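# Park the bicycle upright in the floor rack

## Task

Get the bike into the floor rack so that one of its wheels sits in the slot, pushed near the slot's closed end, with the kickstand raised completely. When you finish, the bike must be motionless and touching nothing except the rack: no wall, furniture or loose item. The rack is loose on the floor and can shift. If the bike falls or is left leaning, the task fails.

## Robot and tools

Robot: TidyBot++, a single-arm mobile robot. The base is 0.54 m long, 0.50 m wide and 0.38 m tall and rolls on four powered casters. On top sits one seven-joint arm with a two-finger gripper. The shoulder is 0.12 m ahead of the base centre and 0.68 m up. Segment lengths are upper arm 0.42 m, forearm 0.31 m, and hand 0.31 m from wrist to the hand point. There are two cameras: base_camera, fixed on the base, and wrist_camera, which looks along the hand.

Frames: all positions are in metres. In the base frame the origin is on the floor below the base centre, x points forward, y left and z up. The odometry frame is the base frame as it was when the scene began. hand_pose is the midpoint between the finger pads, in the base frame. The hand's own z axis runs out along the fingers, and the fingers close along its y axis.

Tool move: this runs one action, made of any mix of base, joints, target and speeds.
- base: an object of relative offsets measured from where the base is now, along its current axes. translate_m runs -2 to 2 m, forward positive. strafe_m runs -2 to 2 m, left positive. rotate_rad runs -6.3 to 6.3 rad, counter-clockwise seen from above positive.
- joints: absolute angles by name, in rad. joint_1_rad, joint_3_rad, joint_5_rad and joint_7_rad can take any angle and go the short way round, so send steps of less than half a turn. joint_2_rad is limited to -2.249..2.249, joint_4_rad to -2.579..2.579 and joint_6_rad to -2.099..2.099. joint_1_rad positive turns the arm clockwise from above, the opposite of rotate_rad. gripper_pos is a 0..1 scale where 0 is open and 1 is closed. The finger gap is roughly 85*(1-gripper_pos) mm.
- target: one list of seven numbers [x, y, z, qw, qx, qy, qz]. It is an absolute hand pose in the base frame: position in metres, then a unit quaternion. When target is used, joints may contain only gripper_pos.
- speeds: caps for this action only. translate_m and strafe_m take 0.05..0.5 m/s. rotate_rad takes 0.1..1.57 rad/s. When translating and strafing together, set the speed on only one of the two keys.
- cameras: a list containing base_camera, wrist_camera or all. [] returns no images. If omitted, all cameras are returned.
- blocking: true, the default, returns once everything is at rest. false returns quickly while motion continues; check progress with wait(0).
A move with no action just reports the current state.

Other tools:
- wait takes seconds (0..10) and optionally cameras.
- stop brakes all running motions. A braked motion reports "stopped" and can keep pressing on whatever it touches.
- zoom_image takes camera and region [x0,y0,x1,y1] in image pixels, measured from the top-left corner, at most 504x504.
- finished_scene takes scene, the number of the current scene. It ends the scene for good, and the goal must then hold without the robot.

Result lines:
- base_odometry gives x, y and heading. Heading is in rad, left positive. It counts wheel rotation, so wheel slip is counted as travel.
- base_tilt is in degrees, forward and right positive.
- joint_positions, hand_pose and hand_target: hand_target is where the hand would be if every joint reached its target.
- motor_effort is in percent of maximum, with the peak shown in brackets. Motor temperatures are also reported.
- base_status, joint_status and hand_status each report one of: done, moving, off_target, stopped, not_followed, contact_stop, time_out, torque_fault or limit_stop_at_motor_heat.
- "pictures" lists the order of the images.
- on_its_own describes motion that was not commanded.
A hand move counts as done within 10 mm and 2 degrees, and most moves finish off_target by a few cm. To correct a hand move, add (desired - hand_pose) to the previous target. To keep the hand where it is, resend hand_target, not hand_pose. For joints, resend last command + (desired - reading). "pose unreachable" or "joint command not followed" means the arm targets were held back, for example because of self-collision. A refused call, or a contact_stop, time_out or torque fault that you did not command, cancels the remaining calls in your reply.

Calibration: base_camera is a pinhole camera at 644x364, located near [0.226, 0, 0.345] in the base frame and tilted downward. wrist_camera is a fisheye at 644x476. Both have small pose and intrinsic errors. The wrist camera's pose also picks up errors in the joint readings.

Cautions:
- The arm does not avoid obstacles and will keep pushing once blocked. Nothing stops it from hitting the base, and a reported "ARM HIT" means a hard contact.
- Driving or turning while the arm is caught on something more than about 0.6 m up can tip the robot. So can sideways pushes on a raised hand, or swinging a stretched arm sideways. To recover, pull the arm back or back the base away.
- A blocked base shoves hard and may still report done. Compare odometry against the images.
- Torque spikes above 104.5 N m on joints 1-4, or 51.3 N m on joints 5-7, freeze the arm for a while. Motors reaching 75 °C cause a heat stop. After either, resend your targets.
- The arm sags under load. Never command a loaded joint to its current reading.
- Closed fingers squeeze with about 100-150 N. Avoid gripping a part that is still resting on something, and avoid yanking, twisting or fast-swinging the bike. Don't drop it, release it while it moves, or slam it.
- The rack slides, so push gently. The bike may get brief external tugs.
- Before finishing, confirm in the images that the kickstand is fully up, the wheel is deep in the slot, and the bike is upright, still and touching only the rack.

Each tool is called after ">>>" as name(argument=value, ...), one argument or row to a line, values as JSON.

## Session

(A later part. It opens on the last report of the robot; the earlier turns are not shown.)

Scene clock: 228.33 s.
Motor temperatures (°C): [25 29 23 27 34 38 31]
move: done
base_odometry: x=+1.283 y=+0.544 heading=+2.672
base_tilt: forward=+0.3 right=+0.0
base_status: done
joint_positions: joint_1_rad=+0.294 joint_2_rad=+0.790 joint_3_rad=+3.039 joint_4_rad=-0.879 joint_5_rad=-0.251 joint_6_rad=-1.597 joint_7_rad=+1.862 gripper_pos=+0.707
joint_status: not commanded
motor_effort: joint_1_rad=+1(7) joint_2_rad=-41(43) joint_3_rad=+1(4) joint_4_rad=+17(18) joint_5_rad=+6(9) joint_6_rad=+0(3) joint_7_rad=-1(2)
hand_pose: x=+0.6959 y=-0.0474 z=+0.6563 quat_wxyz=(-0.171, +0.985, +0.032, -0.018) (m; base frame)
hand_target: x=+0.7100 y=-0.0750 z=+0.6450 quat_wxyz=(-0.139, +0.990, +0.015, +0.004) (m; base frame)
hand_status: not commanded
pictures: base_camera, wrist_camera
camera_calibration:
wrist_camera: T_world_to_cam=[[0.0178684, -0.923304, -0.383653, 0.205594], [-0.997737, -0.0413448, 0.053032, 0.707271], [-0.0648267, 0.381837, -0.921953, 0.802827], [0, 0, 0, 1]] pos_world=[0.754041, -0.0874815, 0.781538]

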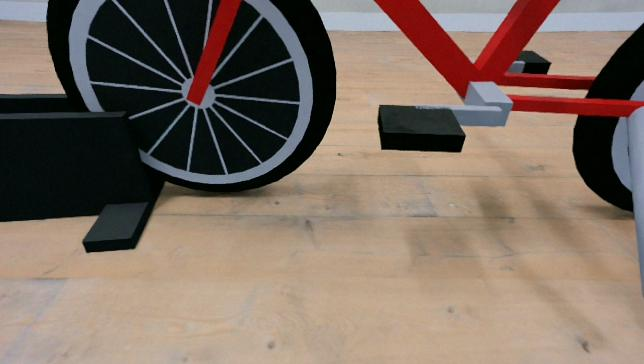

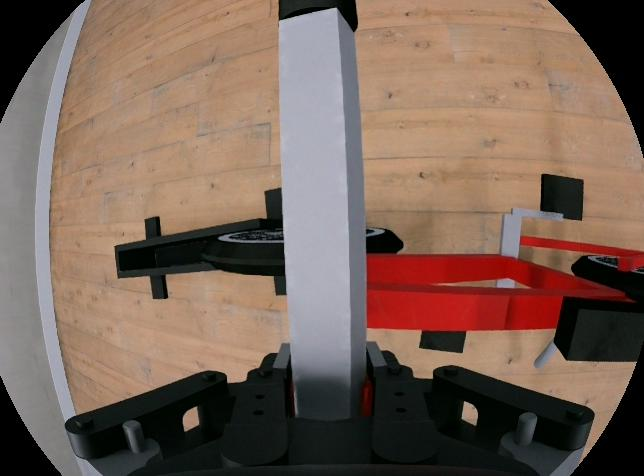

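>>> move(
  base={"strafe_m": 0.15, "translate_m": -0.017},
  speeds={"strafe_m": 0.1},
)

>>> zoom_image(
  camera="wrist_camera",
  region=[60, 180, 310, 340],
)

Scene clock: 231.10 s.
Motor temperatures (°C): [25 29 23 27 34 38 31]
move: done
base_odometry: x=+1.230 y=+0.402 heading=+2.672
base_tilt: forward=+0.2 right=+0.0
base_status: done
joint_positions: joint_1_rad=+0.295 joint_2_rad=+0.788 joint_3_rad=+3.048 joint_4_rad=-0.884 joint_5_rad=-0.255 joint_6_rad=-1.591 joint_7_rad=+1.866 gripper_pos=+0.707
joint_status: not commanded
motor_effort: joint_1_rad=+3(14) joint_2_rad=-43(45) joint_3_rad=+2(6) joint_4_rad=+17(18) joint_5_rad=+8(10) joint_6_rad=-1(3) joint_7_rad=+0(5)
hand_pose: x=+0.6962 y=-0.0506 z=+0.6553 quat_wxyz=(-0.170, +0.985, +0.030, -0.016) (m; base frame)
hand_target: x=+0.7100 y=-0.0750 z=+0.6450 quat_wxyz=(-0.139, +0.990, +0.015, +0.004) (m; base frame)
hand_status: not commanded
pictures: base_camera, wrist_camera
camera_calibration:
wrist_camera: T_world_to_cam=[[0.0139138, -0.924295, -0.381425, 0.203534], [-0.998122, -0.0355984, 0.0498545, 0.710129], [-0.0596584, 0.380015, -0.923054, 0.800236], [0, 0, 0, 1]] pos_world=[0.753704, -0.0906966, 0.780891]

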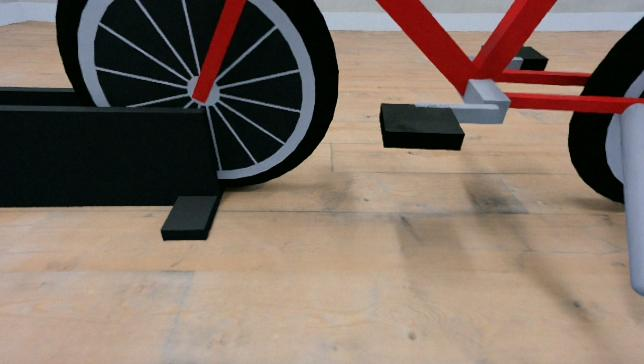

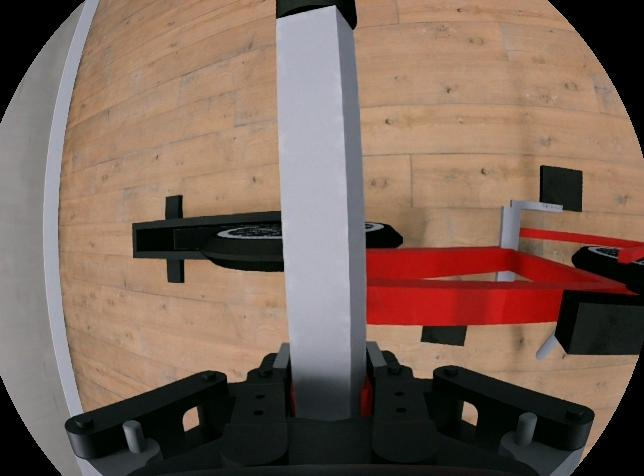

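Scaled by 2.016.

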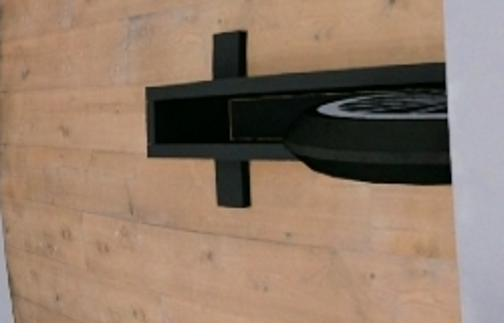

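>>> move(
  target=[0.722, -0.075, 0.645, -0.1392, 0.99, 0.0, 0.004],
  cameras=[],
)

>>> move(
  base={"strafe_m": 0.12, "translate_m": -0.005},
  speeds={"strafe_m": 0.1},
)

>>> zoom_image(
  camera="wrist_camera",
  region=[60, 180, 310, 340],
)

Scene clock: 232.23 s.
Motor temperatures (°C): [25 29 23 27 34 38 31]
move: off_target
base_odometry: x=+1.230 y=+0.402 heading=+2.672
base_tilt: forward=+0.3 right=+0.0
base_status: not commanded
joint_positions: joint_1_rad=+0.295 joint_2_rad=+0.802 joint_3_rad=+3.048 joint_4_rad=-0.852 joint_5_rad=-0.255 joint_6_rad=-1.591 joint_7_rad=+1.863 gripper_pos=+0.707
joint_status: not commanded
motor_effort: joint_1_rad=+2(3) joint_2_rad=-44(44) joint_3_rad=+2(3) joint_4_rad=+21(21) joint_5_rad=+7(10) joint_6_rad=+7(8) joint_7_rad=-1(1)
hand_pose: x=+0.7059 y=-0.0533 z=+0.6560 quat_wxyz=(-0.168, +0.985, +0.028, -0.008) (m; base frame)
hand_target: x=+0.7220 y=-0.0750 z=+0.6450 quat_wxyz=(-0.139, +0.990, +0.000, +0.004) (m; base frame)
hand_status: off_target (0.029 m and 4.9 deg from the pose sent, 0.037 m and 5.4 deg at the start)
pictures: none
No camera images: "cameras" was empty.

Scene clock: 234.27 s.
Motor temperatures (°C): [25 29 23 27 34 38 31]
move: done
base_odometry: x=+1.180 y=+0.293 heading=+2.672
base_tilt: forward=+0.3 right=+0.0
base_status: done
joint_positions: joint_1_rad=+0.296 joint_2_rad=+0.804 joint_3_rad=+3.048 joint_4_rad=-0.851 joint_5_rad=-0.257 joint_6_rad=-1.593 joint_7_rad=+1.858 gripper_pos=+0.707
joint_status: not commanded
motor_effort: joint_1_rad=+0(8) joint_2_rad=-43(45) joint_3_rad=+1(5) joint_4_rad=+20(21) joint_5_rad=+5(7) joint_6_rad=+6(11) joint_7_rad=-1(5)
hand_pose: x=+0.7056 y=-0.0534 z=+0.6559 quat_wxyz=(-0.169, +0.985, +0.026, -0.009) (m; base frame)
hand_target: x=+0.7220 y=-0.0750 z=+0.6450 quat_wxyz=(-0.139, +0.990, +0.000, +0.004) (m; base frame)
hand_status: not commanded
pictures: base_camera, wrist_camera
camera_calibration:
wrist_camera: T_world_to_cam=[[0.00956619, -0.924633, -0.38074, 0.20361], [-0.998983, -0.0256125, 0.0371008, 0.728903], [-0.0440563, 0.379998, -0.923938, 0.791904], [0, 0, 0, 1]] pos_world=[0.761102, -0.093988, 0.78215]

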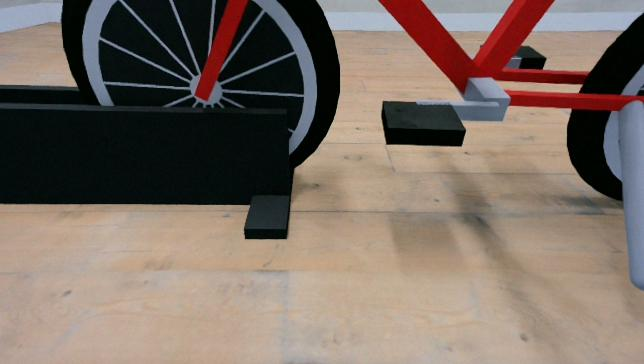

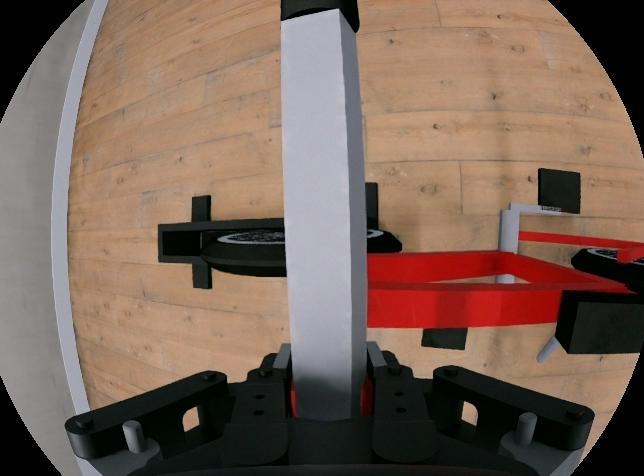

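Scaled by 2.016.

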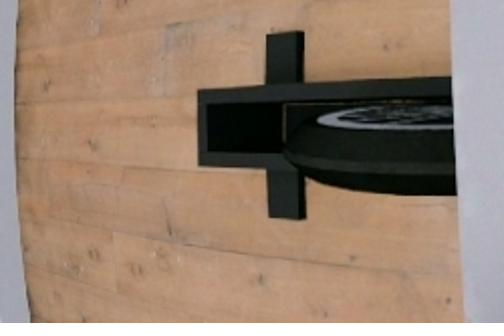

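>>> move(
  target=[0.722, -0.075, 0.645, -0.1392, 0.99, -0.045, 0.0],
  cameras=[],
)

>>> move(
  base={"strafe_m": 0.1, "translate_m": -0.001},
  speeds={"strafe_m": 0.1},
)

>>> zoom_image(
  camera="wrist_camera",
  region=[60, 180, 310, 340],
)

Scene clock: 235.43 s.
Motor temperatures (°C): [25 29 23 27 34 38 31]
move: off_target
base_odometry: x=+1.180 y=+0.293 heading=+2.672
base_tilt: forward=+0.3 right=+0.0
base_status: not commanded
joint_positions: joint_1_rad=+0.296 joint_2_rad=+0.804 joint_3_rad=+3.048 joint_4_rad=-0.851 joint_5_rad=-0.257 joint_6_rad=-1.593 joint_7_rad=+1.799 gripper_pos=+0.707
joint_status: not commanded
motor_effort: joint_1_rad=+0(2) joint_2_rad=-43(44) joint_3_rad=+2(3) joint_4_rad=+20(21) joint_5_rad=+7(8) joint_6_rad=+8(9) joint_7_rad=-4(7)
hand_pose: x=+0.7056 y=-0.0533 z=+0.6558 quat_wxyz=(-0.169, +0.986, -0.003, -0.014) (m; base frame)
hand_target: x=+0.7220 y=-0.0750 z=+0.6450 quat_wxyz=(-0.139, +0.989, -0.045, +0.000) (m; base frame)
hand_status: off_target (0.029 m and 6.1 deg from the pose sent, 0.029 m and 8.9 deg at the start)
pictures: none
No camera images: "cameras" was empty.

Scene clock: 237.17 s.
Motor temperatures (°C): [25 29 23 27 34 38 31]
move: done
base_odometry: x=+1.136 y=+0.203 heading=+2.672
base_tilt: forward=+0.3 right=+0.0
base_status: done
joint_positions: joint_1_rad=+0.292 joint_2_rad=+0.804 joint_3_rad=+3.053 joint_4_rad=-0.851 joint_5_rad=-0.262 joint_6_rad=-1.594 joint_7_rad=+1.789 gripper_pos=+0.707
joint_status: not commanded
motor_effort: joint_1_rad=+0(8) joint_2_rad=-45(46) joint_3_rad=+1(4) joint_4_rad=+20(22) joint_5_rad=+7(9) joint_6_rad=+4(11) joint_7_rad=-2(7)
hand_pose: x=+0.7060 y=-0.0516 z=+0.6556 quat_wxyz=(-0.170, +0.985, -0.008, -0.015) (m; base frame)
hand_target: x=+0.7220 y=-0.0750 z=+0.6450 quat_wxyz=(-0.139, +0.989, -0.045, +0.000) (m; base frame)
hand_status: not commanded
pictures: base_camera, wrist_camera
camera_calibration:
wrist_camera: T_world_to_cam=[[-0.0593354, -0.922881, -0.380487, 0.253745], [-0.997396, 0.0391552, 0.0605678, 0.716173], [-0.0409988, 0.38309, -0.922801, 0.788272], [0, 0, 0, 1]] pos_world=[0.761682, -0.0958444, 0.780588]

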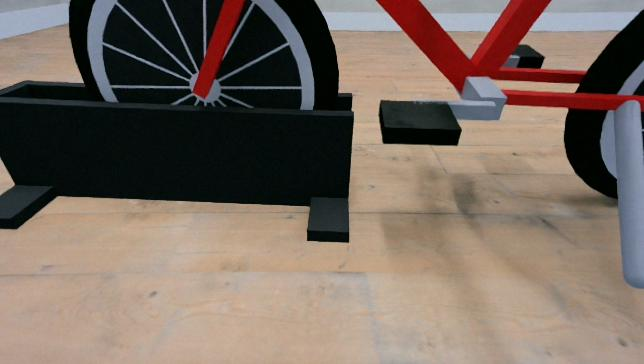

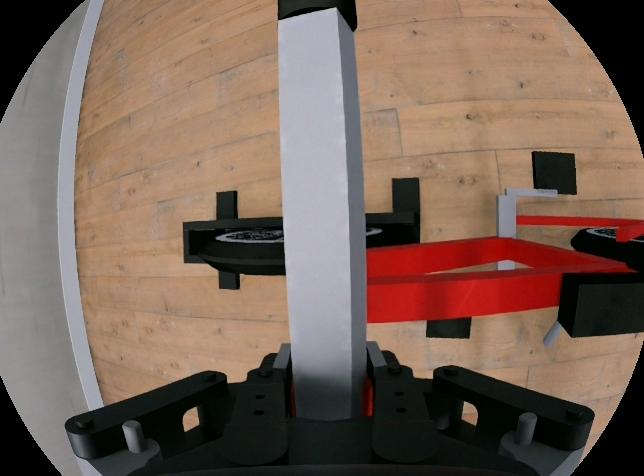

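Scaled by 2.016.

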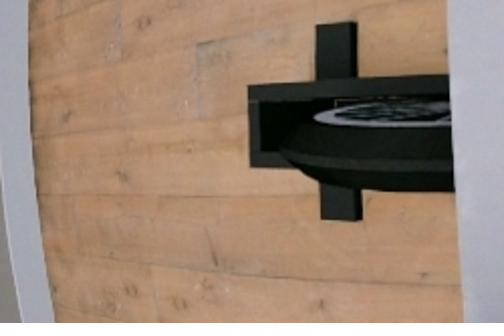

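>>> move(
  base={"strafe_m": 0.07},
  speeds={"strafe_m": 0.1},
)

>>> zoom_image(
  camera="wrist_camera",
  region=[60, 180, 310, 340],
)

Scene clock: 238.70 s.
Motor temperatures (°C): [25 29 23 27 34 38 31]
move: done
base_odometry: x=+1.104 y=+0.140 heading=+2.672
base_tilt: forward=+0.2 right=+0.0
base_status: done
joint_positions: joint_1_rad=+0.291 joint_2_rad=+0.805 joint_3_rad=+3.054 joint_4_rad=-0.851 joint_5_rad=-0.266 joint_6_rad=-1.594 joint_7_rad=+1.783 gripper_pos=+0.707
joint_status: not commanded
motor_effort: joint_1_rad=+0(7) joint_2_rad=-46(46) joint_3_rad=+1(3) joint_4_rad=+20(21) joint_5_rad=+6(9) joint_6_rad=+4(7) joint_7_rad=-2(5)
hand_pose: x=+0.7063 y=-0.0498 z=+0.6554 quat_wxyz=(-0.171, +0.985, -0.011, -0.015) (m; base frame)
hand_target: x=+0.7220 y=-0.0750 z=+0.6450 quat_wxyz=(-0.139, +0.989, -0.045, +0.000) (m; base frame)
hand_status: not commanded
pictures: base_camera, wrist_camera
camera_calibration:
wrist_camera: T_world_to_cam=[[-0.0653532, -0.921347, -0.383208, 0.261426], [-0.997012, 0.0444368, 0.0631933, 0.71471], [-0.0411945, 0.386192, -0.921498, 0.786825], [0, 0, 0, 1]] pos_world=[0.762072, -0.0947616, 0.780073]

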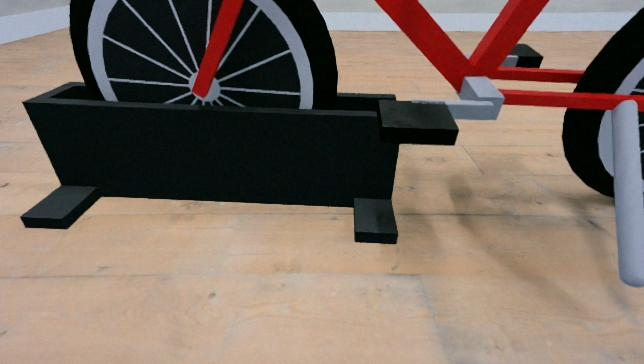

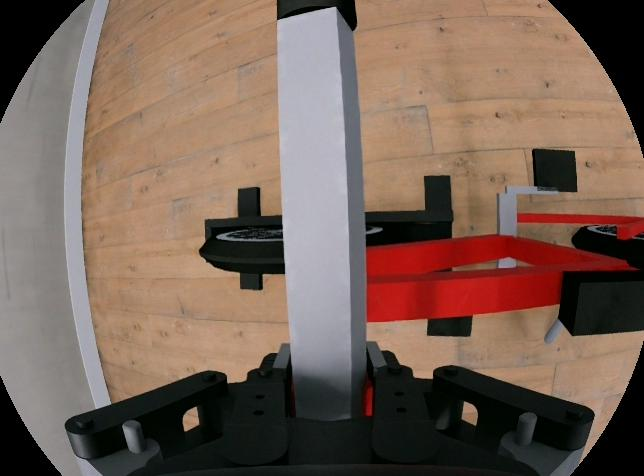

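Scaled by 2.016.

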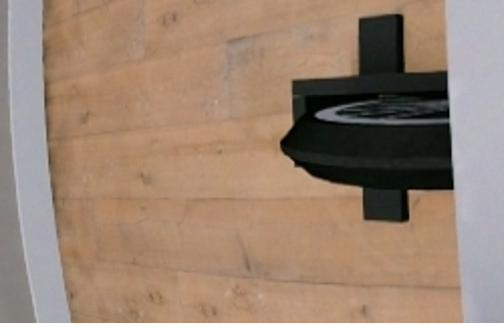

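>>> move(
  base={"strafe_m": 0.035},
  speeds={"strafe_m": 0.1},
)

>>> zoom_image(
  camera="base_camera",
  region=[0, 0, 500, 300],
)

Scene clock: 239.97 s.
Motor temperatures (°C): [25 29 23 28 34 38 31]
move: done
base_odometry: x=+1.089 y=+0.109 heading=+2.672
base_tilt: forward=+0.2 right=+0.0
base_status: done
joint_positions: joint_1_rad=+0.294 joint_2_rad=+0.805 joint_3_rad=+3.055 joint_4_rad=-0.851 joint_5_rad=-0.268 joint_6_rad=-1.594 joint_7_rad=+1.780 gripper_pos=+0.707
joint_status: not commanded
motor_effort: joint_1_rad=+0(7) joint_2_rad=-45(46) joint_3_rad=+1(3) joint_4_rad=+19(20) joint_5_rad=+7(8) joint_6_rad=+3(7) joint_7_rad=-2(6)
hand_pose: x=+0.7062 y=-0.0520 z=+0.6552 quat_wxyz=(-0.172, +0.985, -0.015, -0.015) (m; base frame)
hand_target: x=+0.7220 y=-0.0750 z=+0.6450 quat_wxyz=(-0.139, +0.989, -0.045, +0.000) (m; base frame)
hand_status: not commanded
pictures: base_camera, wrist_camera
camera_calibration:
wrist_camera: T_world_to_cam=[[-0.0720435, -0.920584, -0.383842, 0.264529], [-0.996619, 0.0511993, 0.0642626, 0.714089], [-0.0395068, 0.387173, -0.92116, 0.786146], [0, 0, 0, 1]] pos_world=[0.76179, -0.0974146, 0.779814]

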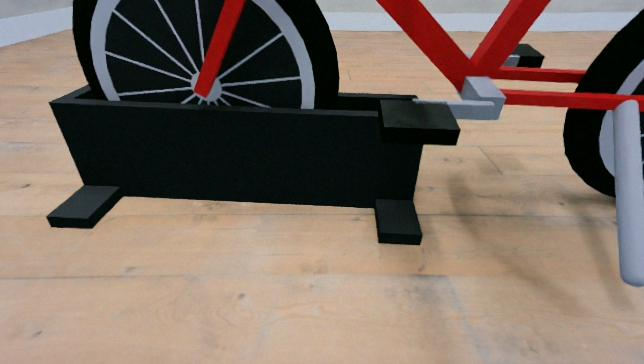

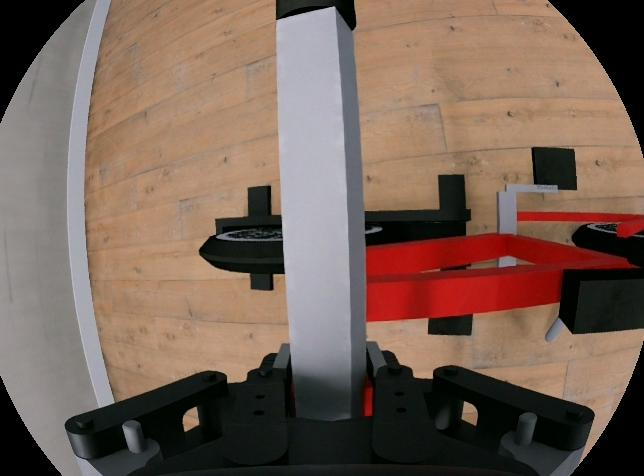

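Scaled by 1.008.

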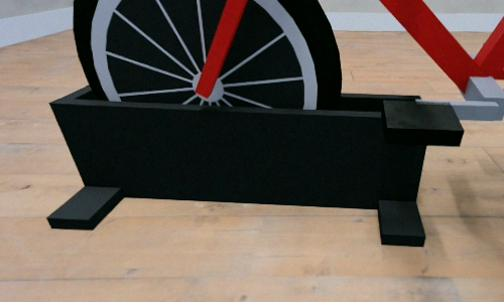

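>>> move(
  base={"strafe_m": 0.02},
  speeds={"strafe_m": 0.1},
  cameras=["base_camera"],
)

>>> zoom_image(
  camera="base_camera",
  region=[40, 60, 240, 210],
)

>>> move(
  base={"strafe_m": 0.02},
  speeds={"strafe_m": 0.1},
  cameras=["base_camera"],
)

>>> zoom_image(
  camera="base_camera",
  region=[40, 60, 240, 210],
)

Scene clock: 241.13 s.
Motor temperatures (°C): [25 29 23 28 34 38 31]
move: done
base_odometry: x=+1.080 y=+0.091 heading=+2.672
base_tilt: forward=+0.2 right=+0.0
base_status: done
joint_positions: joint_1_rad=+0.299 joint_2_rad=+0.806 joint_3_rad=+3.056 joint_4_rad=-0.851 joint_5_rad=-0.268 joint_6_rad=-1.594 joint_7_rad=+1.780 gripper_pos=+0.707
joint_status: not commanded
motor_effort: joint_1_rad=+0(5) joint_2_rad=-44(46) joint_3_rad=+1(2) joint_4_rad=+19(20) joint_5_rad=+6(7) joint_6_rad=+3(6) joint_7_rad=-2(4)
hand_pose: x=+0.7060 y=-0.0552 z=+0.6551 quat_wxyz=(-0.172, +0.985, -0.018, -0.015) (m; base frame)
hand_target: x=+0.7220 y=-0.0750 z=+0.6450 quat_wxyz=(-0.139, +0.989, -0.045, +0.000) (m; base frame)
hand_status: not commanded
pictures: base_camera

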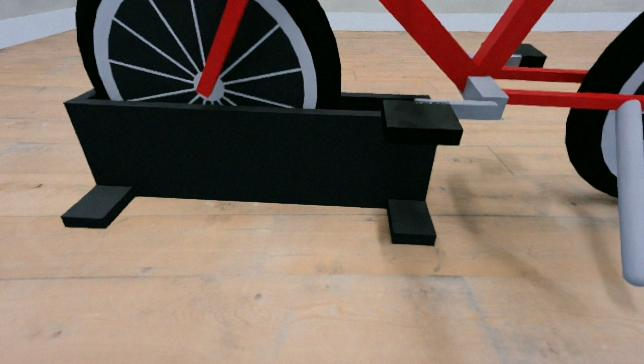

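Scaled by 2.520.

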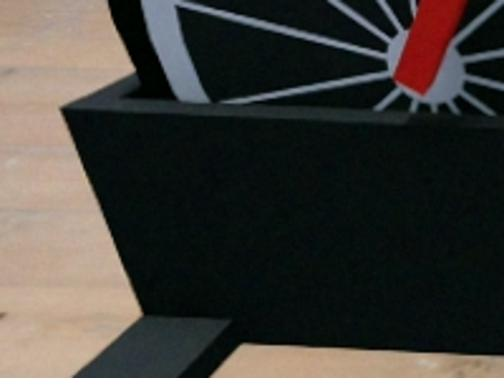

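Scene clock: 241.83 s.
Motor temperatures (°C): [25 29 23 28 34 38 31]
move: done
base_odometry: x=+1.071 y=+0.073 heading=+2.671
base_tilt: forward=+0.3 right=+0.0
base_status: done
joint_positions: joint_1_rad=+0.326 joint_2_rad=+0.805 joint_3_rad=+3.058 joint_4_rad=-0.850 joint_5_rad=-0.265 joint_6_rad=-1.594 joint_7_rad=+1.780 gripper_pos=+0.707
joint_status: not commanded
motor_effort: joint_1_rad=-6(9) joint_2_rad=-43(44) joint_3_rad=-2(3) joint_4_rad=+19(19) joint_5_rad=+3(5) joint_6_rad=+6(7) joint_7_rad=-5(6)
hand_pose: x=+0.7041 y=-0.0729 z=+0.6550 quat_wxyz=(-0.169, +0.985, -0.032, -0.013) (m; base frame)
hand_target: x=+0.7220 y=-0.0750 z=+0.6450 quat_wxyz=(-0.139, +0.989, -0.045, +0.000) (m; base frame)
hand_status: not commanded
pictures: base_camera

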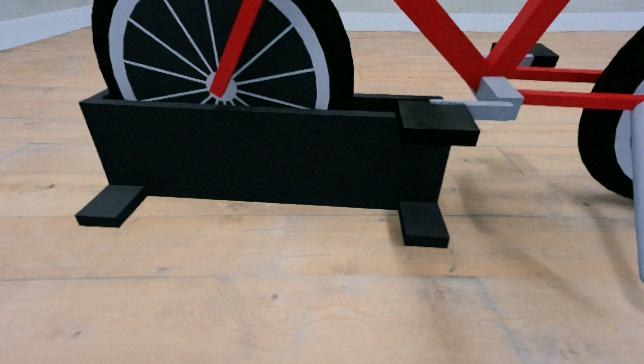

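Scaled by 2.520.

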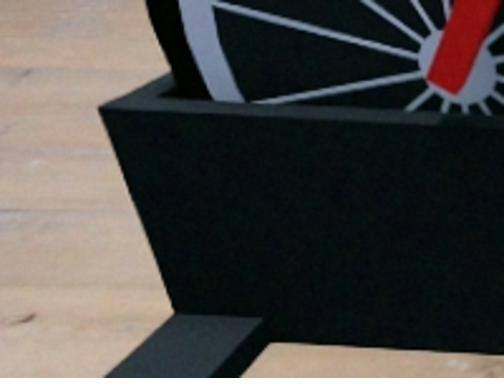

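>>> move(
  joints={"gripper_pos": 0.55},
)

>>> move(
  joints={"gripper_pos": 0.0},
)

Scene clock: 242.97 s.
Motor temperatures (°C): [25 29 23 28 34 38 31]
move: done
base_odometry: x=+1.071 y=+0.073 heading=+2.672
base_tilt: forward=+0.3 right=+0.0
base_status: not commanded
joint_positions: joint_1_rad=+0.301 joint_2_rad=+0.806 joint_3_rad=+3.062 joint_4_rad=-0.842 joint_5_rad=-0.242 joint_6_rad=-1.574 joint_7_rad=+1.753 gripper_pos=+0.550
joint_status: all done
motor_effort: joint_1_rad=-1(6) joint_2_rad=-43(47) joint_3_rad=-4(5) joint_4_rad=+17(21) joint_5_rad=-3(5) joint_6_rad=-1(7) joint_7_rad=+1(5)
hand_pose: x=+0.7122 y=-0.0681 z=+0.6538 quat_wxyz=(-0.154, +0.987, -0.034, -0.007) (m; base frame)
hand_target: x=+0.7220 y=-0.0750 z=+0.6450 quat_wxyz=(-0.139, +0.989, -0.045, +0.000) (m; base frame)
hand_status: not commanded
pictures: base_camera, wrist_camera
camera_calibration:
wrist_camera: T_world_to_cam=[[-0.106992, -0.93023, -0.351033, 0.252342], [-0.994144, 0.0947018, 0.0520485, 0.730096], [-0.0151737, 0.354546, -0.934915, 0.780741], [0, 0, 0, 1]] pos_world=[0.764666, -0.111214, 0.780507]

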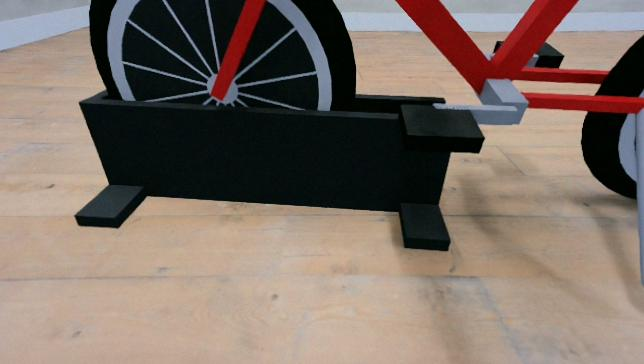

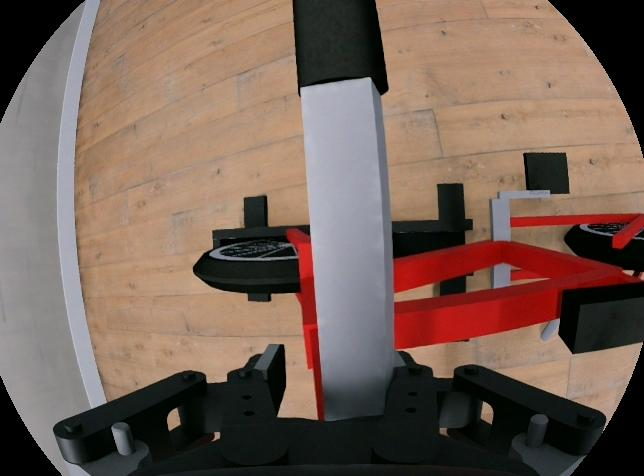

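Scene clock: 243.80 s.
Motor temperatures (°C): [25 29 23 28 34 38 31]
move: done
base_odometry: x=+1.071 y=+0.073 heading=+2.672
base_tilt: forward=+0.3 right=+0.0
base_status: not commanded
joint_positions: joint_1_rad=+0.299 joint_2_rad=+0.806 joint_3_rad=+3.062 joint_4_rad=-0.842 joint_5_rad=-0.242 joint_6_rad=-1.574 joint_7_rad=+1.753 gripper_pos=+0.000
joint_status: all done
motor_effort: joint_1_rad=+1(1) joint_2_rad=-43(43) joint_3_rad=-3(3) joint_4_rad=+17(17) joint_5_rad=-2(3) joint_6_rad=-1(1) joint_7_rad=+1(1)
hand_pose: x=+0.7123 y=-0.0673 z=+0.6538 quat_wxyz=(-0.154, +0.987, -0.034, -0.007) (m; base frame)
hand_target: x=+0.7220 y=-0.0750 z=+0.6450 quat_wxyz=(-0.139, +0.989, -0.045, +0.000) (m; base frame)
hand_status: not commanded
pictures: base_camera, wrist_camera
camera_calibration:
wrist_camera: T_world_to_cam=[[-0.105625, -0.930387, -0.351033, 0.252179], [-0.994282, 0.0932409, 0.0520485, 0.730112], [-0.0156947, 0.354523, -0.934915, 0.780803], [0, 0, 0, 1]] pos_world=[0.764829, -0.110265, 0.780507]

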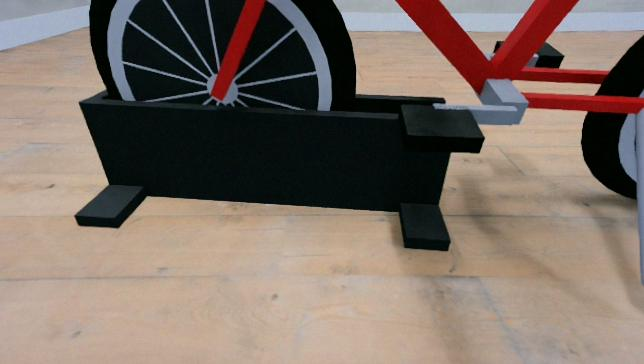

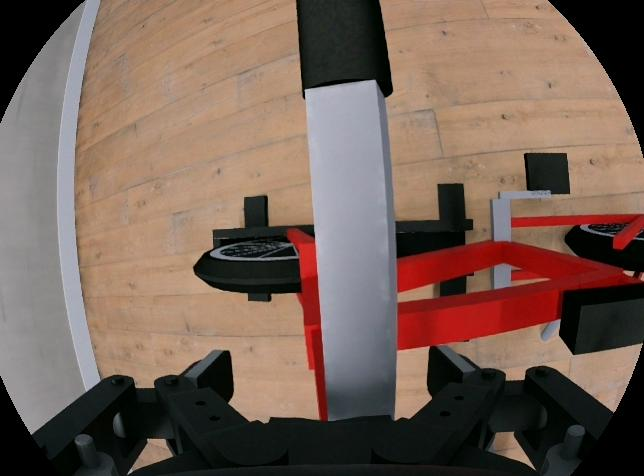

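>>> move(
  target=[0.722, -0.115, 0.775, -0.139, 0.989, -0.045, 0.0],
)

Scene clock: 254.50 s.
Motor temperatures (°C): [25 30 23 28 34 38 31]
move: time_out
base_odometry: x=+1.071 y=+0.073 heading=+2.672
base_tilt: forward=+0.2 right=+0.0
base_status: not commanded
joint_positions: joint_1_rad=+0.304 joint_2_rad=+1.113 joint_3_rad=+2.976 joint_4_rad=+0.106 joint_5_rad=-0.185 joint_6_rad=-2.095 joint_7_rad=+1.676 gripper_pos=+0.000
joint_status: not commanded
motor_effort: joint_1_rad=+1(5) joint_2_rad=-47(54) joint_3_rad=-2(3) joint_4_rad=+15(18) joint_5_rad=-1(3) joint_6_rad=+0(3) joint_7_rad=+1(1)
hand_pose: x=+0.7635 y=-0.1066 z=+0.7408 quat_wxyz=(-0.146, +0.988, -0.015, +0.051) (m; base frame)
hand_target: x=+0.7663 y=-0.1077 z=+0.7368 quat_wxyz=(-0.146, +0.988, -0.018, +0.052) (m; base frame)
hand_status: time_out (0.054 m and 6.8 deg from the pose sent, 0.131 m and 2.3 deg at the start; a joint's target at an end of its range on 192 of 300 steps)
pictures: base_camera, wrist_camera
camera_calibration:
wrist_camera: T_world_to_cam=[[-0.0464071, -0.938544, -0.342027, 0.198792], [-0.994873, 0.0742267, -0.0686957, 0.868079], [0.0898614, 0.337085, -0.937176, 0.796162], [0, 0, 0, 1]] pos_world=[0.801309, -0.146234, 0.873769]

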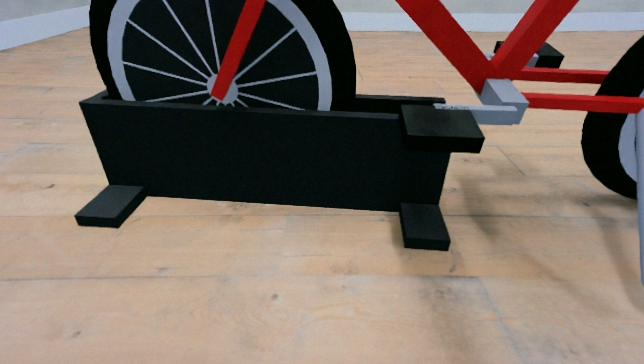

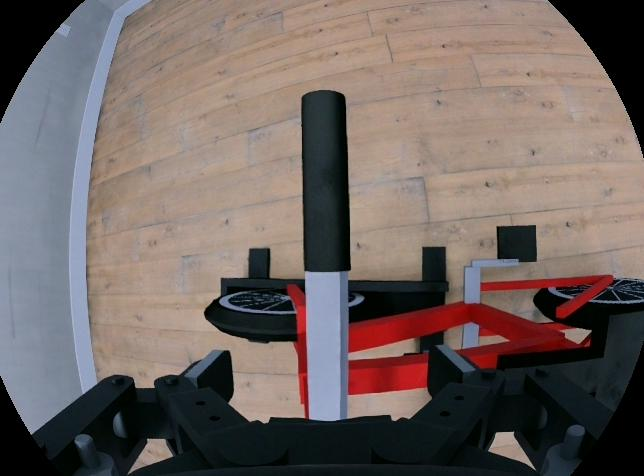

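>>> move(
  base={"translate_m": -0.3},
  cameras=[],
)

>>> move(
  joints={"joint_1_rad": 0, "joint_2_rad": -0.36, "joint_3_rad": 3.12, "joint_4_rad": -2.53, "joint_5_rad": 0, "joint_6_rad": -0.3, "joint_7_rad": 1.57, "gripper_pos": 1},
  base={"strafe_m": -0.5},
)

>>> zoom_image(
  camera="base_camera",
  region=[100, 0, 550, 300],
)

Scene clock: 258.63 s.
Motor temperatures (°C): [25 30 23 28 34 38 31]
move: done
base_odometry: x=+1.338 y=-0.063 heading=+2.671
base_tilt: forward=+0.3 right=+0.0
base_status: done
joint_positions: joint_1_rad=+0.303 joint_2_rad=+1.109 joint_3_rad=+2.976 joint_4_rad=+0.106 joint_5_rad=-0.185 joint_6_rad=-2.095 joint_7_rad=+1.676 gripper_pos=+0.000
joint_status: not commanded
motor_effort: joint_1_rad=+1(4) joint_2_rad=-46(52) joint_3_rad=-2(2) joint_4_rad=+14(16) joint_5_rad=-2(3) joint_6_rad=+1(2) joint_7_rad=+1(1)
hand_pose: x=+0.7633 y=-0.1065 z=+0.7434 quat_wxyz=(-0.146, +0.988, -0.015, +0.053) (m; base frame)
hand_target: x=+0.7663 y=-0.1077 z=+0.7368 quat_wxyz=(-0.146, +0.988, -0.018, +0.052) (m; base frame)
hand_status: not commanded
pictures: none
No camera images: "cameras" was empty.

Scene clock: 262.50 s.
Motor temperatures (°C): [25 30 23 28 34 38 31]
move: done
base_odometry: x=+1.565 y=+0.383 heading=+2.671
base_tilt: forward=+0.3 right=+0.0
base_status: done
joint_positions: joint_1_rad=+0.018 joint_2_rad=-0.343 joint_3_rad=+3.092 joint_4_rad=-2.517 joint_5_rad=-0.052 joint_6_rad=-0.378 joint_7_rad=+1.616 gripper_pos=+0.999
joint_status: all done
motor_effort: joint_1_rad=+1(5) joint_2_rad=-4(48) joint_3_rad=+1(5) joint_4_rad=+17(20) joint_5_rad=+0(3) joint_6_rad=+5(6) joint_7_rad=+1(2)
hand_pose: x=+0.4087 y=+0.0149 z=+0.6407 quat_wxyz=(-0.006, +0.957, +0.017, +0.290) (m; base frame)
hand_target: x=+0.4238 y=+0.0073 z=+0.6545 quat_wxyz=(+0.000, +0.944, +0.010, +0.330) (m; base frame)
hand_status: not commanded
pictures: base_camera, wrist_camera
camera_calibration:
wrist_camera: T_world_to_cam=[[0.0342423, -0.997395, -0.0634942, 0.0516056], [-0.841231, 0.00553668, -0.540648, 0.739837], [0.539591, 0.0719263, -0.83885, 0.450412], [0, 0, 0, 1]] pos_world=[0.377569, 0.0149784, 0.781096]

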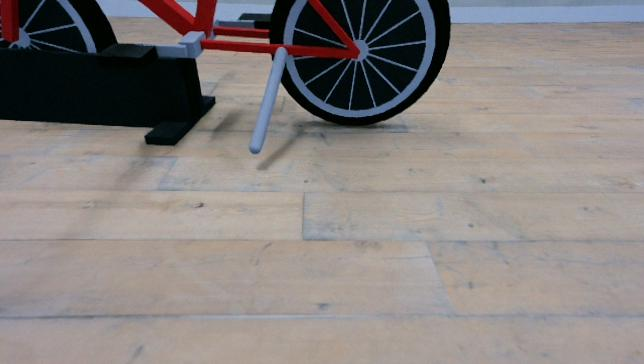

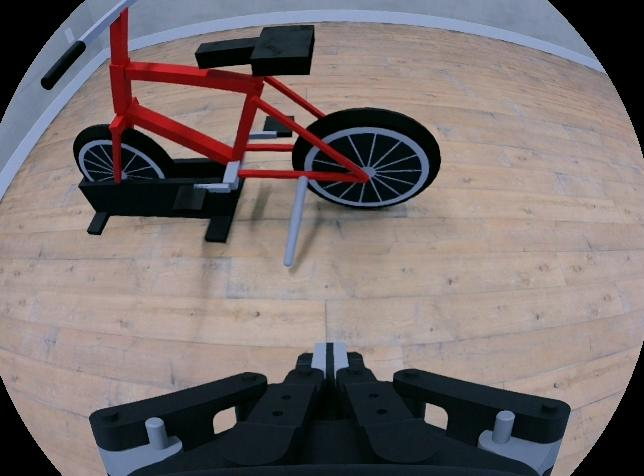

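Scaled by 1.120.

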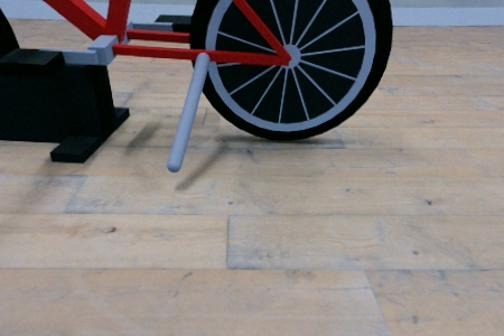

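>>> move(
  base={"strafe_m": 0.185},
  target=[0.60, 0.0, 0.30, 0, 0.906, 0, 0.423],
)

>>> move(
  target=[0.64, 0.0, 0.11, 0, 0.906, 0, 0.423],
)

Scene clock: 266.97 s.
Motor temperatures (°C): [25 30 23 28 34 38 31]
move: off_target
base_odometry: x=+1.481 y=+0.218 heading=+2.670
base_tilt: forward=+0.3 right=+0.0
base_status: done
joint_positions: joint_1_rad=+0.008 joint_2_rad=+1.347 joint_3_rad=+3.130 joint_4_rad=-2.356 joint_5_rad=-0.046 joint_6_rad=+1.366 joint_7_rad=+1.599 gripper_pos=+0.999
joint_status: not commanded
motor_effort: joint_1_rad=+1(2) joint_2_rad=-31(33) joint_3_rad=-1(2) joint_4_rad=-4(18) joint_5_rad=+1(2) joint_6_rad=+6(7) joint_7_rad=+1(1)
hand_pose: x=+0.5857 y=-0.0111 z=+0.2932 quat_wxyz=(+0.021, +0.920, -0.005, +0.391) (m; base frame)
hand_target: x=+0.6000 y=+0.0000 z=+0.3000 quat_wxyz=(+0.000, +0.906, +0.000, +0.423) (m; base frame)
hand_status: off_target (0.019 m and 4.7 deg from the pose sent, 0.391 m and 16.4 deg at the start)
pictures: base_camera, wrist_camera
camera_calibration:
wrist_camera: T_world_to_cam=[[-0.0140796, -0.999518, -0.0276575, 0.0152915], [-0.705659, 0.0295294, -0.707936, 0.670908], [0.708412, 0.00954927, -0.705735, -0.0733556], [0, 0, 0, 1]] pos_world=[0.525614, -0.00382686, 0.423613]

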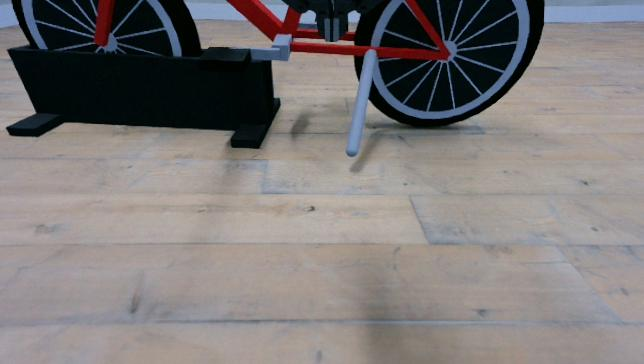

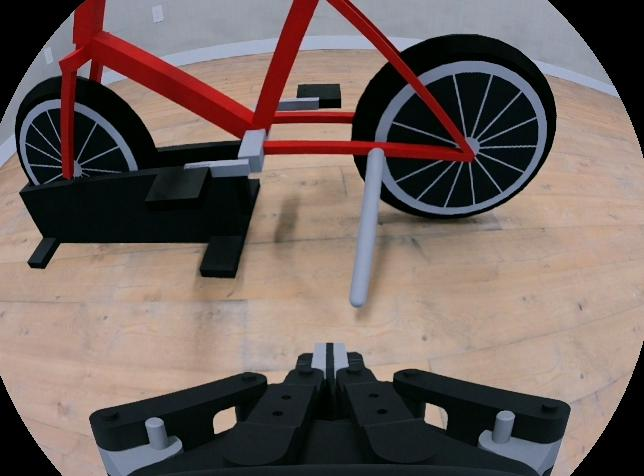

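Scene clock: 268.73 s.
Motor temperatures (°C): [25 30 23 27 34 38 31]
move: off_target
base_odometry: x=+1.481 y=+0.218 heading=+2.670
base_tilt: forward=+0.3 right=+0.0
base_status: not commanded
joint_positions: joint_1_rad=+0.004 joint_2_rad=+1.748 joint_3_rad=+3.131 joint_4_rad=-1.807 joint_5_rad=-0.046 joint_6_rad=+1.357 joint_7_rad=+1.593 gripper_pos=+0.999
joint_status: not commanded
motor_effort: joint_1_rad=+1(1) joint_2_rad=-34(36) joint_3_rad=-1(2) joint_4_rad=-1(4) joint_5_rad=+1(2) joint_6_rad=+6(7) joint_7_rad=+1(1)
hand_pose: x=+0.6585 y=-0.0103 z=+0.1372 quat_wxyz=(+0.020, +0.891, -0.010, +0.454) (m; base frame)
hand_target: x=+0.6400 y=+0.0000 z=+0.1100 quat_wxyz=(+0.000, +0.906, +0.000, +0.423) (m; base frame)
hand_status: off_target (0.034 m and 4.7 deg from the pose sent, 0.191 m and 4.7 deg at the start)
pictures: base_camera, wrist_camera
camera_calibration:
wrist_camera: T_world_to_cam=[[-0.0157045, -0.999324, -0.0332381, 0.0146325], [-0.600275, 0.036008, -0.798982, 0.554973], [0.799639, 0.0074044, -0.600435, -0.309515], [0, 0, 0, 1]] pos_world=[0.580866, -0.00306908, 0.258056]

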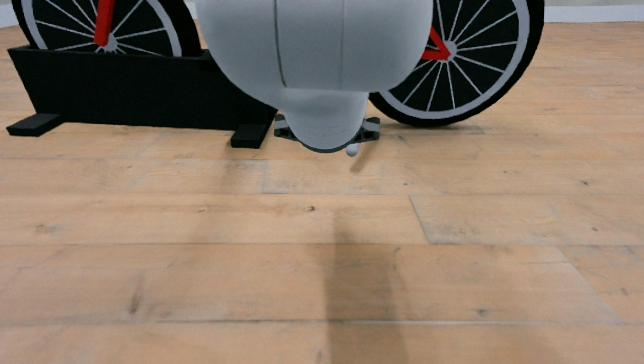

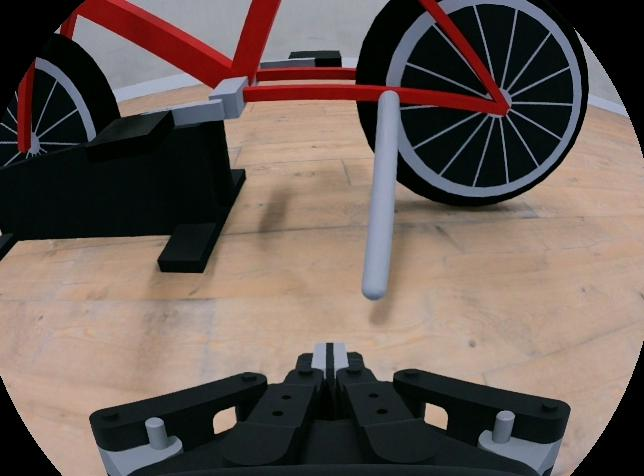

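>>> move(
  target=[0.62, 0.01, 0.058, 0, 0.906, 0, 0.423],
  cameras=[],
)

>>> move(
  base={"translate_m": 0.235},
  speeds={"translate_m": 0.15},
)

Scene clock: 270.37 s.
Motor temperatures (°C): [25 30 23 27 34 38 31]
move: off_target
base_odometry: x=+1.481 y=+0.218 heading=+2.670
base_tilt: forward=+0.2 right=+0.0
base_status: not commanded
joint_positions: joint_1_rad=-0.043 joint_2_rad=+1.894 joint_3_rad=+3.135 joint_4_rad=-1.688 joint_5_rad=-0.046 joint_6_rad=+1.357 joint_7_rad=+1.571 gripper_pos=+0.999
joint_status: not commanded
motor_effort: joint_1_rad=+1(2) joint_2_rad=-33(36) joint_3_rad=-1(2) joint_4_rad=-2(2) joint_5_rad=+2(2) joint_6_rad=+7(8) joint_7_rad=+1(1)
hand_pose: x=+0.6307 y=+0.0121 z=+0.0745 quat_wxyz=(+0.006, +0.897, +0.003, +0.443) (m; base frame)
hand_target: x=+0.6200 y=+0.0100 z=+0.0580 quat_wxyz=(+0.000, +0.906, +0.000, +0.423) (m; base frame)
hand_status: off_target (0.020 m and 2.6 deg from the pose sent, 0.090 m and 4.7 deg at the start)
pictures: none
No camera images: "cameras" was empty.

Scene clock: 272.53 s.
Motor temperatures (°C): [25 30 23 27 34 38 31]
move: done
base_odometry: x=+1.271 y=+0.325 heading=+2.670
base_tilt: forward=+0.3 right=+0.0
base_status: done
joint_positions: joint_1_rad=-0.043 joint_2_rad=+1.895 joint_3_rad=+3.135 joint_4_rad=-1.681 joint_5_rad=-0.046 joint_6_rad=+1.357 joint_7_rad=+1.571 gripper_pos=+0.999
joint_status: not commanded
motor_effort: joint_1_rad=+1(2) joint_2_rad=-33(35) joint_3_rad=-1(2) joint_4_rad=-1(3) joint_5_rad=+1(2) joint_6_rad=+7(8) joint_7_rad=+1(1)
hand_pose: x=+0.6334 y=+0.0121 z=+0.0749 quat_wxyz=(+0.006, +0.895, +0.003, +0.445) (m; base frame)
hand_target: x=+0.6200 y=+0.0100 z=+0.0580 quat_wxyz=(+0.000, +0.906, +0.000, +0.423) (m; base frame)
hand_status: not commanded
pictures: base_camera, wrist_camera
camera_calibration:
wrist_camera: T_world_to_cam=[[0.0173643, -0.998766, -0.0465325, 0.0145613], [-0.617124, 0.025911, -0.786439, 0.499173], [0.786674, 0.0423722, -0.615913, -0.318139], [0, 0, 0, 1]] pos_world=[0.55807, 0.0150894, 0.197301]

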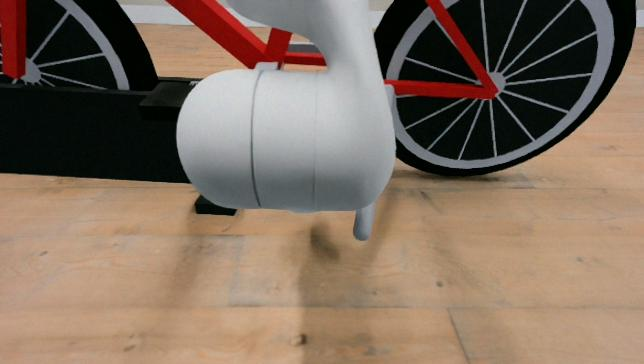

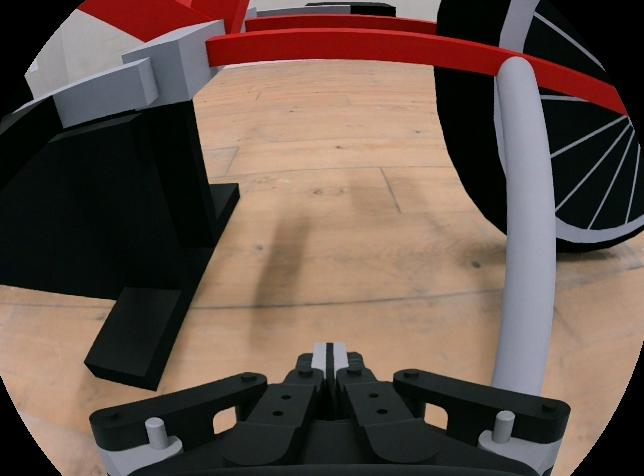

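>>> move(
  base={"strafe_m": -0.08},
  speeds={"strafe_m": 0.08},
)

Scene clock: 274.83 s.
Motor temperatures (°C): [25 30 23 27 34 38 31]
move: done
base_odometry: x=+1.308 y=+0.396 heading=+2.671
base_tilt: forward=+0.3 right=+0.0
base_status: done
joint_positions: joint_1_rad=-0.081 joint_2_rad=+1.895 joint_3_rad=+3.136 joint_4_rad=-1.682 joint_5_rad=-0.029 joint_6_rad=+1.357 joint_7_rad=+1.571 gripper_pos=+0.999
joint_status: not commanded
motor_effort: joint_1_rad=+6(8) joint_2_rad=-30(33) joint_3_rad=+3(6) joint_4_rad=+0(2) joint_5_rad=-4(6) joint_6_rad=+4(7) joint_7_rad=+1(1)
hand_pose: x=+0.6321 y=+0.0364 z=+0.0749 quat_wxyz=(-0.009, +0.895, +0.025, +0.445) (m; base frame)
hand_target: x=+0.6200 y=+0.0100 z=+0.0580 quat_wxyz=(+0.000, +0.906, +0.000, +0.423) (m; base frame)
hand_status: not commanded
pictures: base_camera, wrist_camera
camera_calibration:
wrist_camera: T_world_to_cam=[[0.0709032, -0.996067, -0.053128, 0.00544015], [-0.618506, -0.0021157, -0.785777, 0.499572], [0.782574, 0.0885741, -0.616224, -0.317217], [0, 0, 0, 1]] pos_world=[0.556849, 0.0345729, 0.197364]

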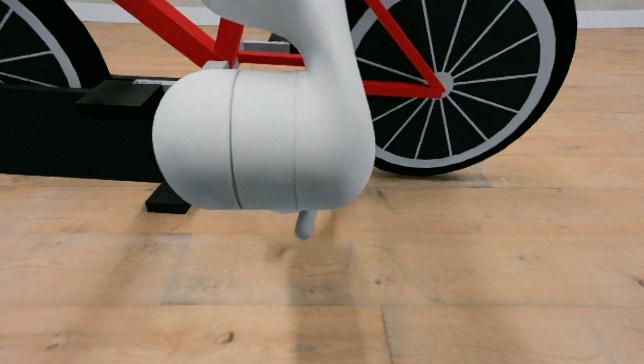

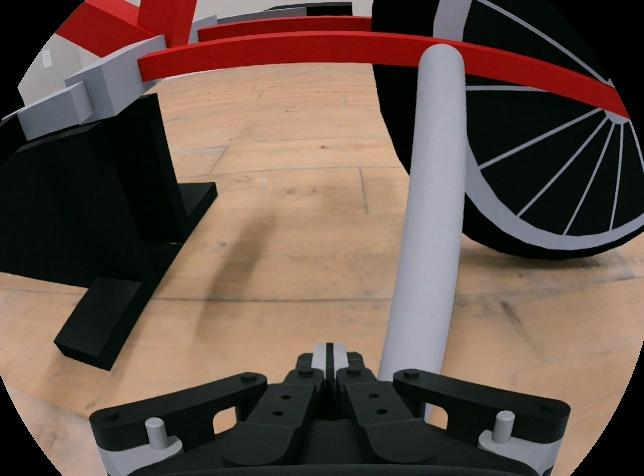

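>>> move(
  base={"strafe_m": -0.06},
  speeds={"strafe_m": 0.08},
)

Scene clock: 276.13 s.
Motor temperatures (°C): [25 30 23 27 34 38 31]
move: done
base_odometry: x=+1.335 y=+0.449 heading=+2.671
base_tilt: forward=+0.3 right=+0.0
base_status: done
joint_positions: joint_1_rad=-0.132 joint_2_rad=+1.893 joint_3_rad=+3.117 joint_4_rad=-1.679 joint_5_rad=+0.019 joint_6_rad=+1.357 joint_7_rad=+1.569 gripper_pos=+0.999
joint_status: not commanded
motor_effort: joint_1_rad=+14(16) joint_2_rad=-31(34) joint_3_rad=+10(11) joint_4_rad=-2(3) joint_5_rad=-13(13) joint_6_rad=+6(7) joint_7_rad=+1(1)
hand_pose: x=+0.6289 y=+0.0854 z=+0.0763 quat_wxyz=(-0.046, +0.893, +0.055, +0.445) (m; base frame)
hand_target: x=+0.6200 y=+0.0100 z=+0.0580 quat_wxyz=(+0.000, +0.906, +0.000, +0.423) (m; base frame)
hand_status: not commanded
pictures: base_camera, wrist_camera
camera_calibration:
wrist_camera: T_world_to_cam=[[0.157524, -0.983109, -0.0931831, 0.00208599], [-0.617214, -0.0243564, -0.786418, 0.499908], [0.770865, 0.181393, -0.610625, -0.319118], [0, 0, 0, 1]] pos_world=[0.554219, 0.0721127, 0.198469]

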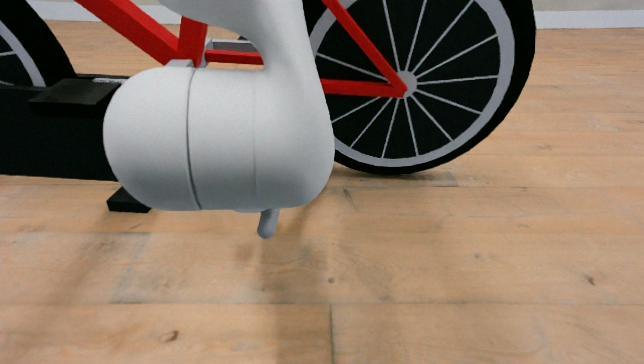

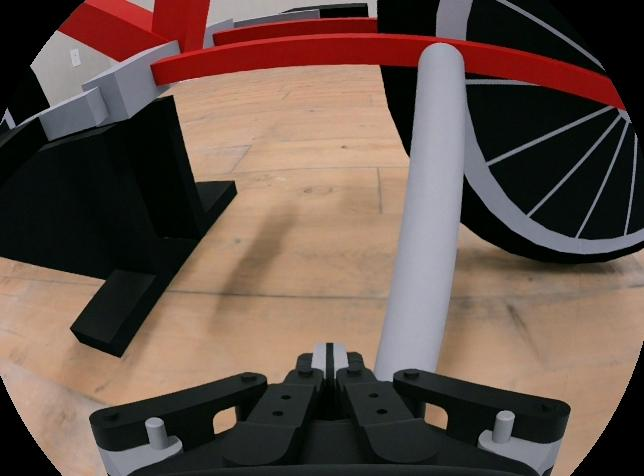

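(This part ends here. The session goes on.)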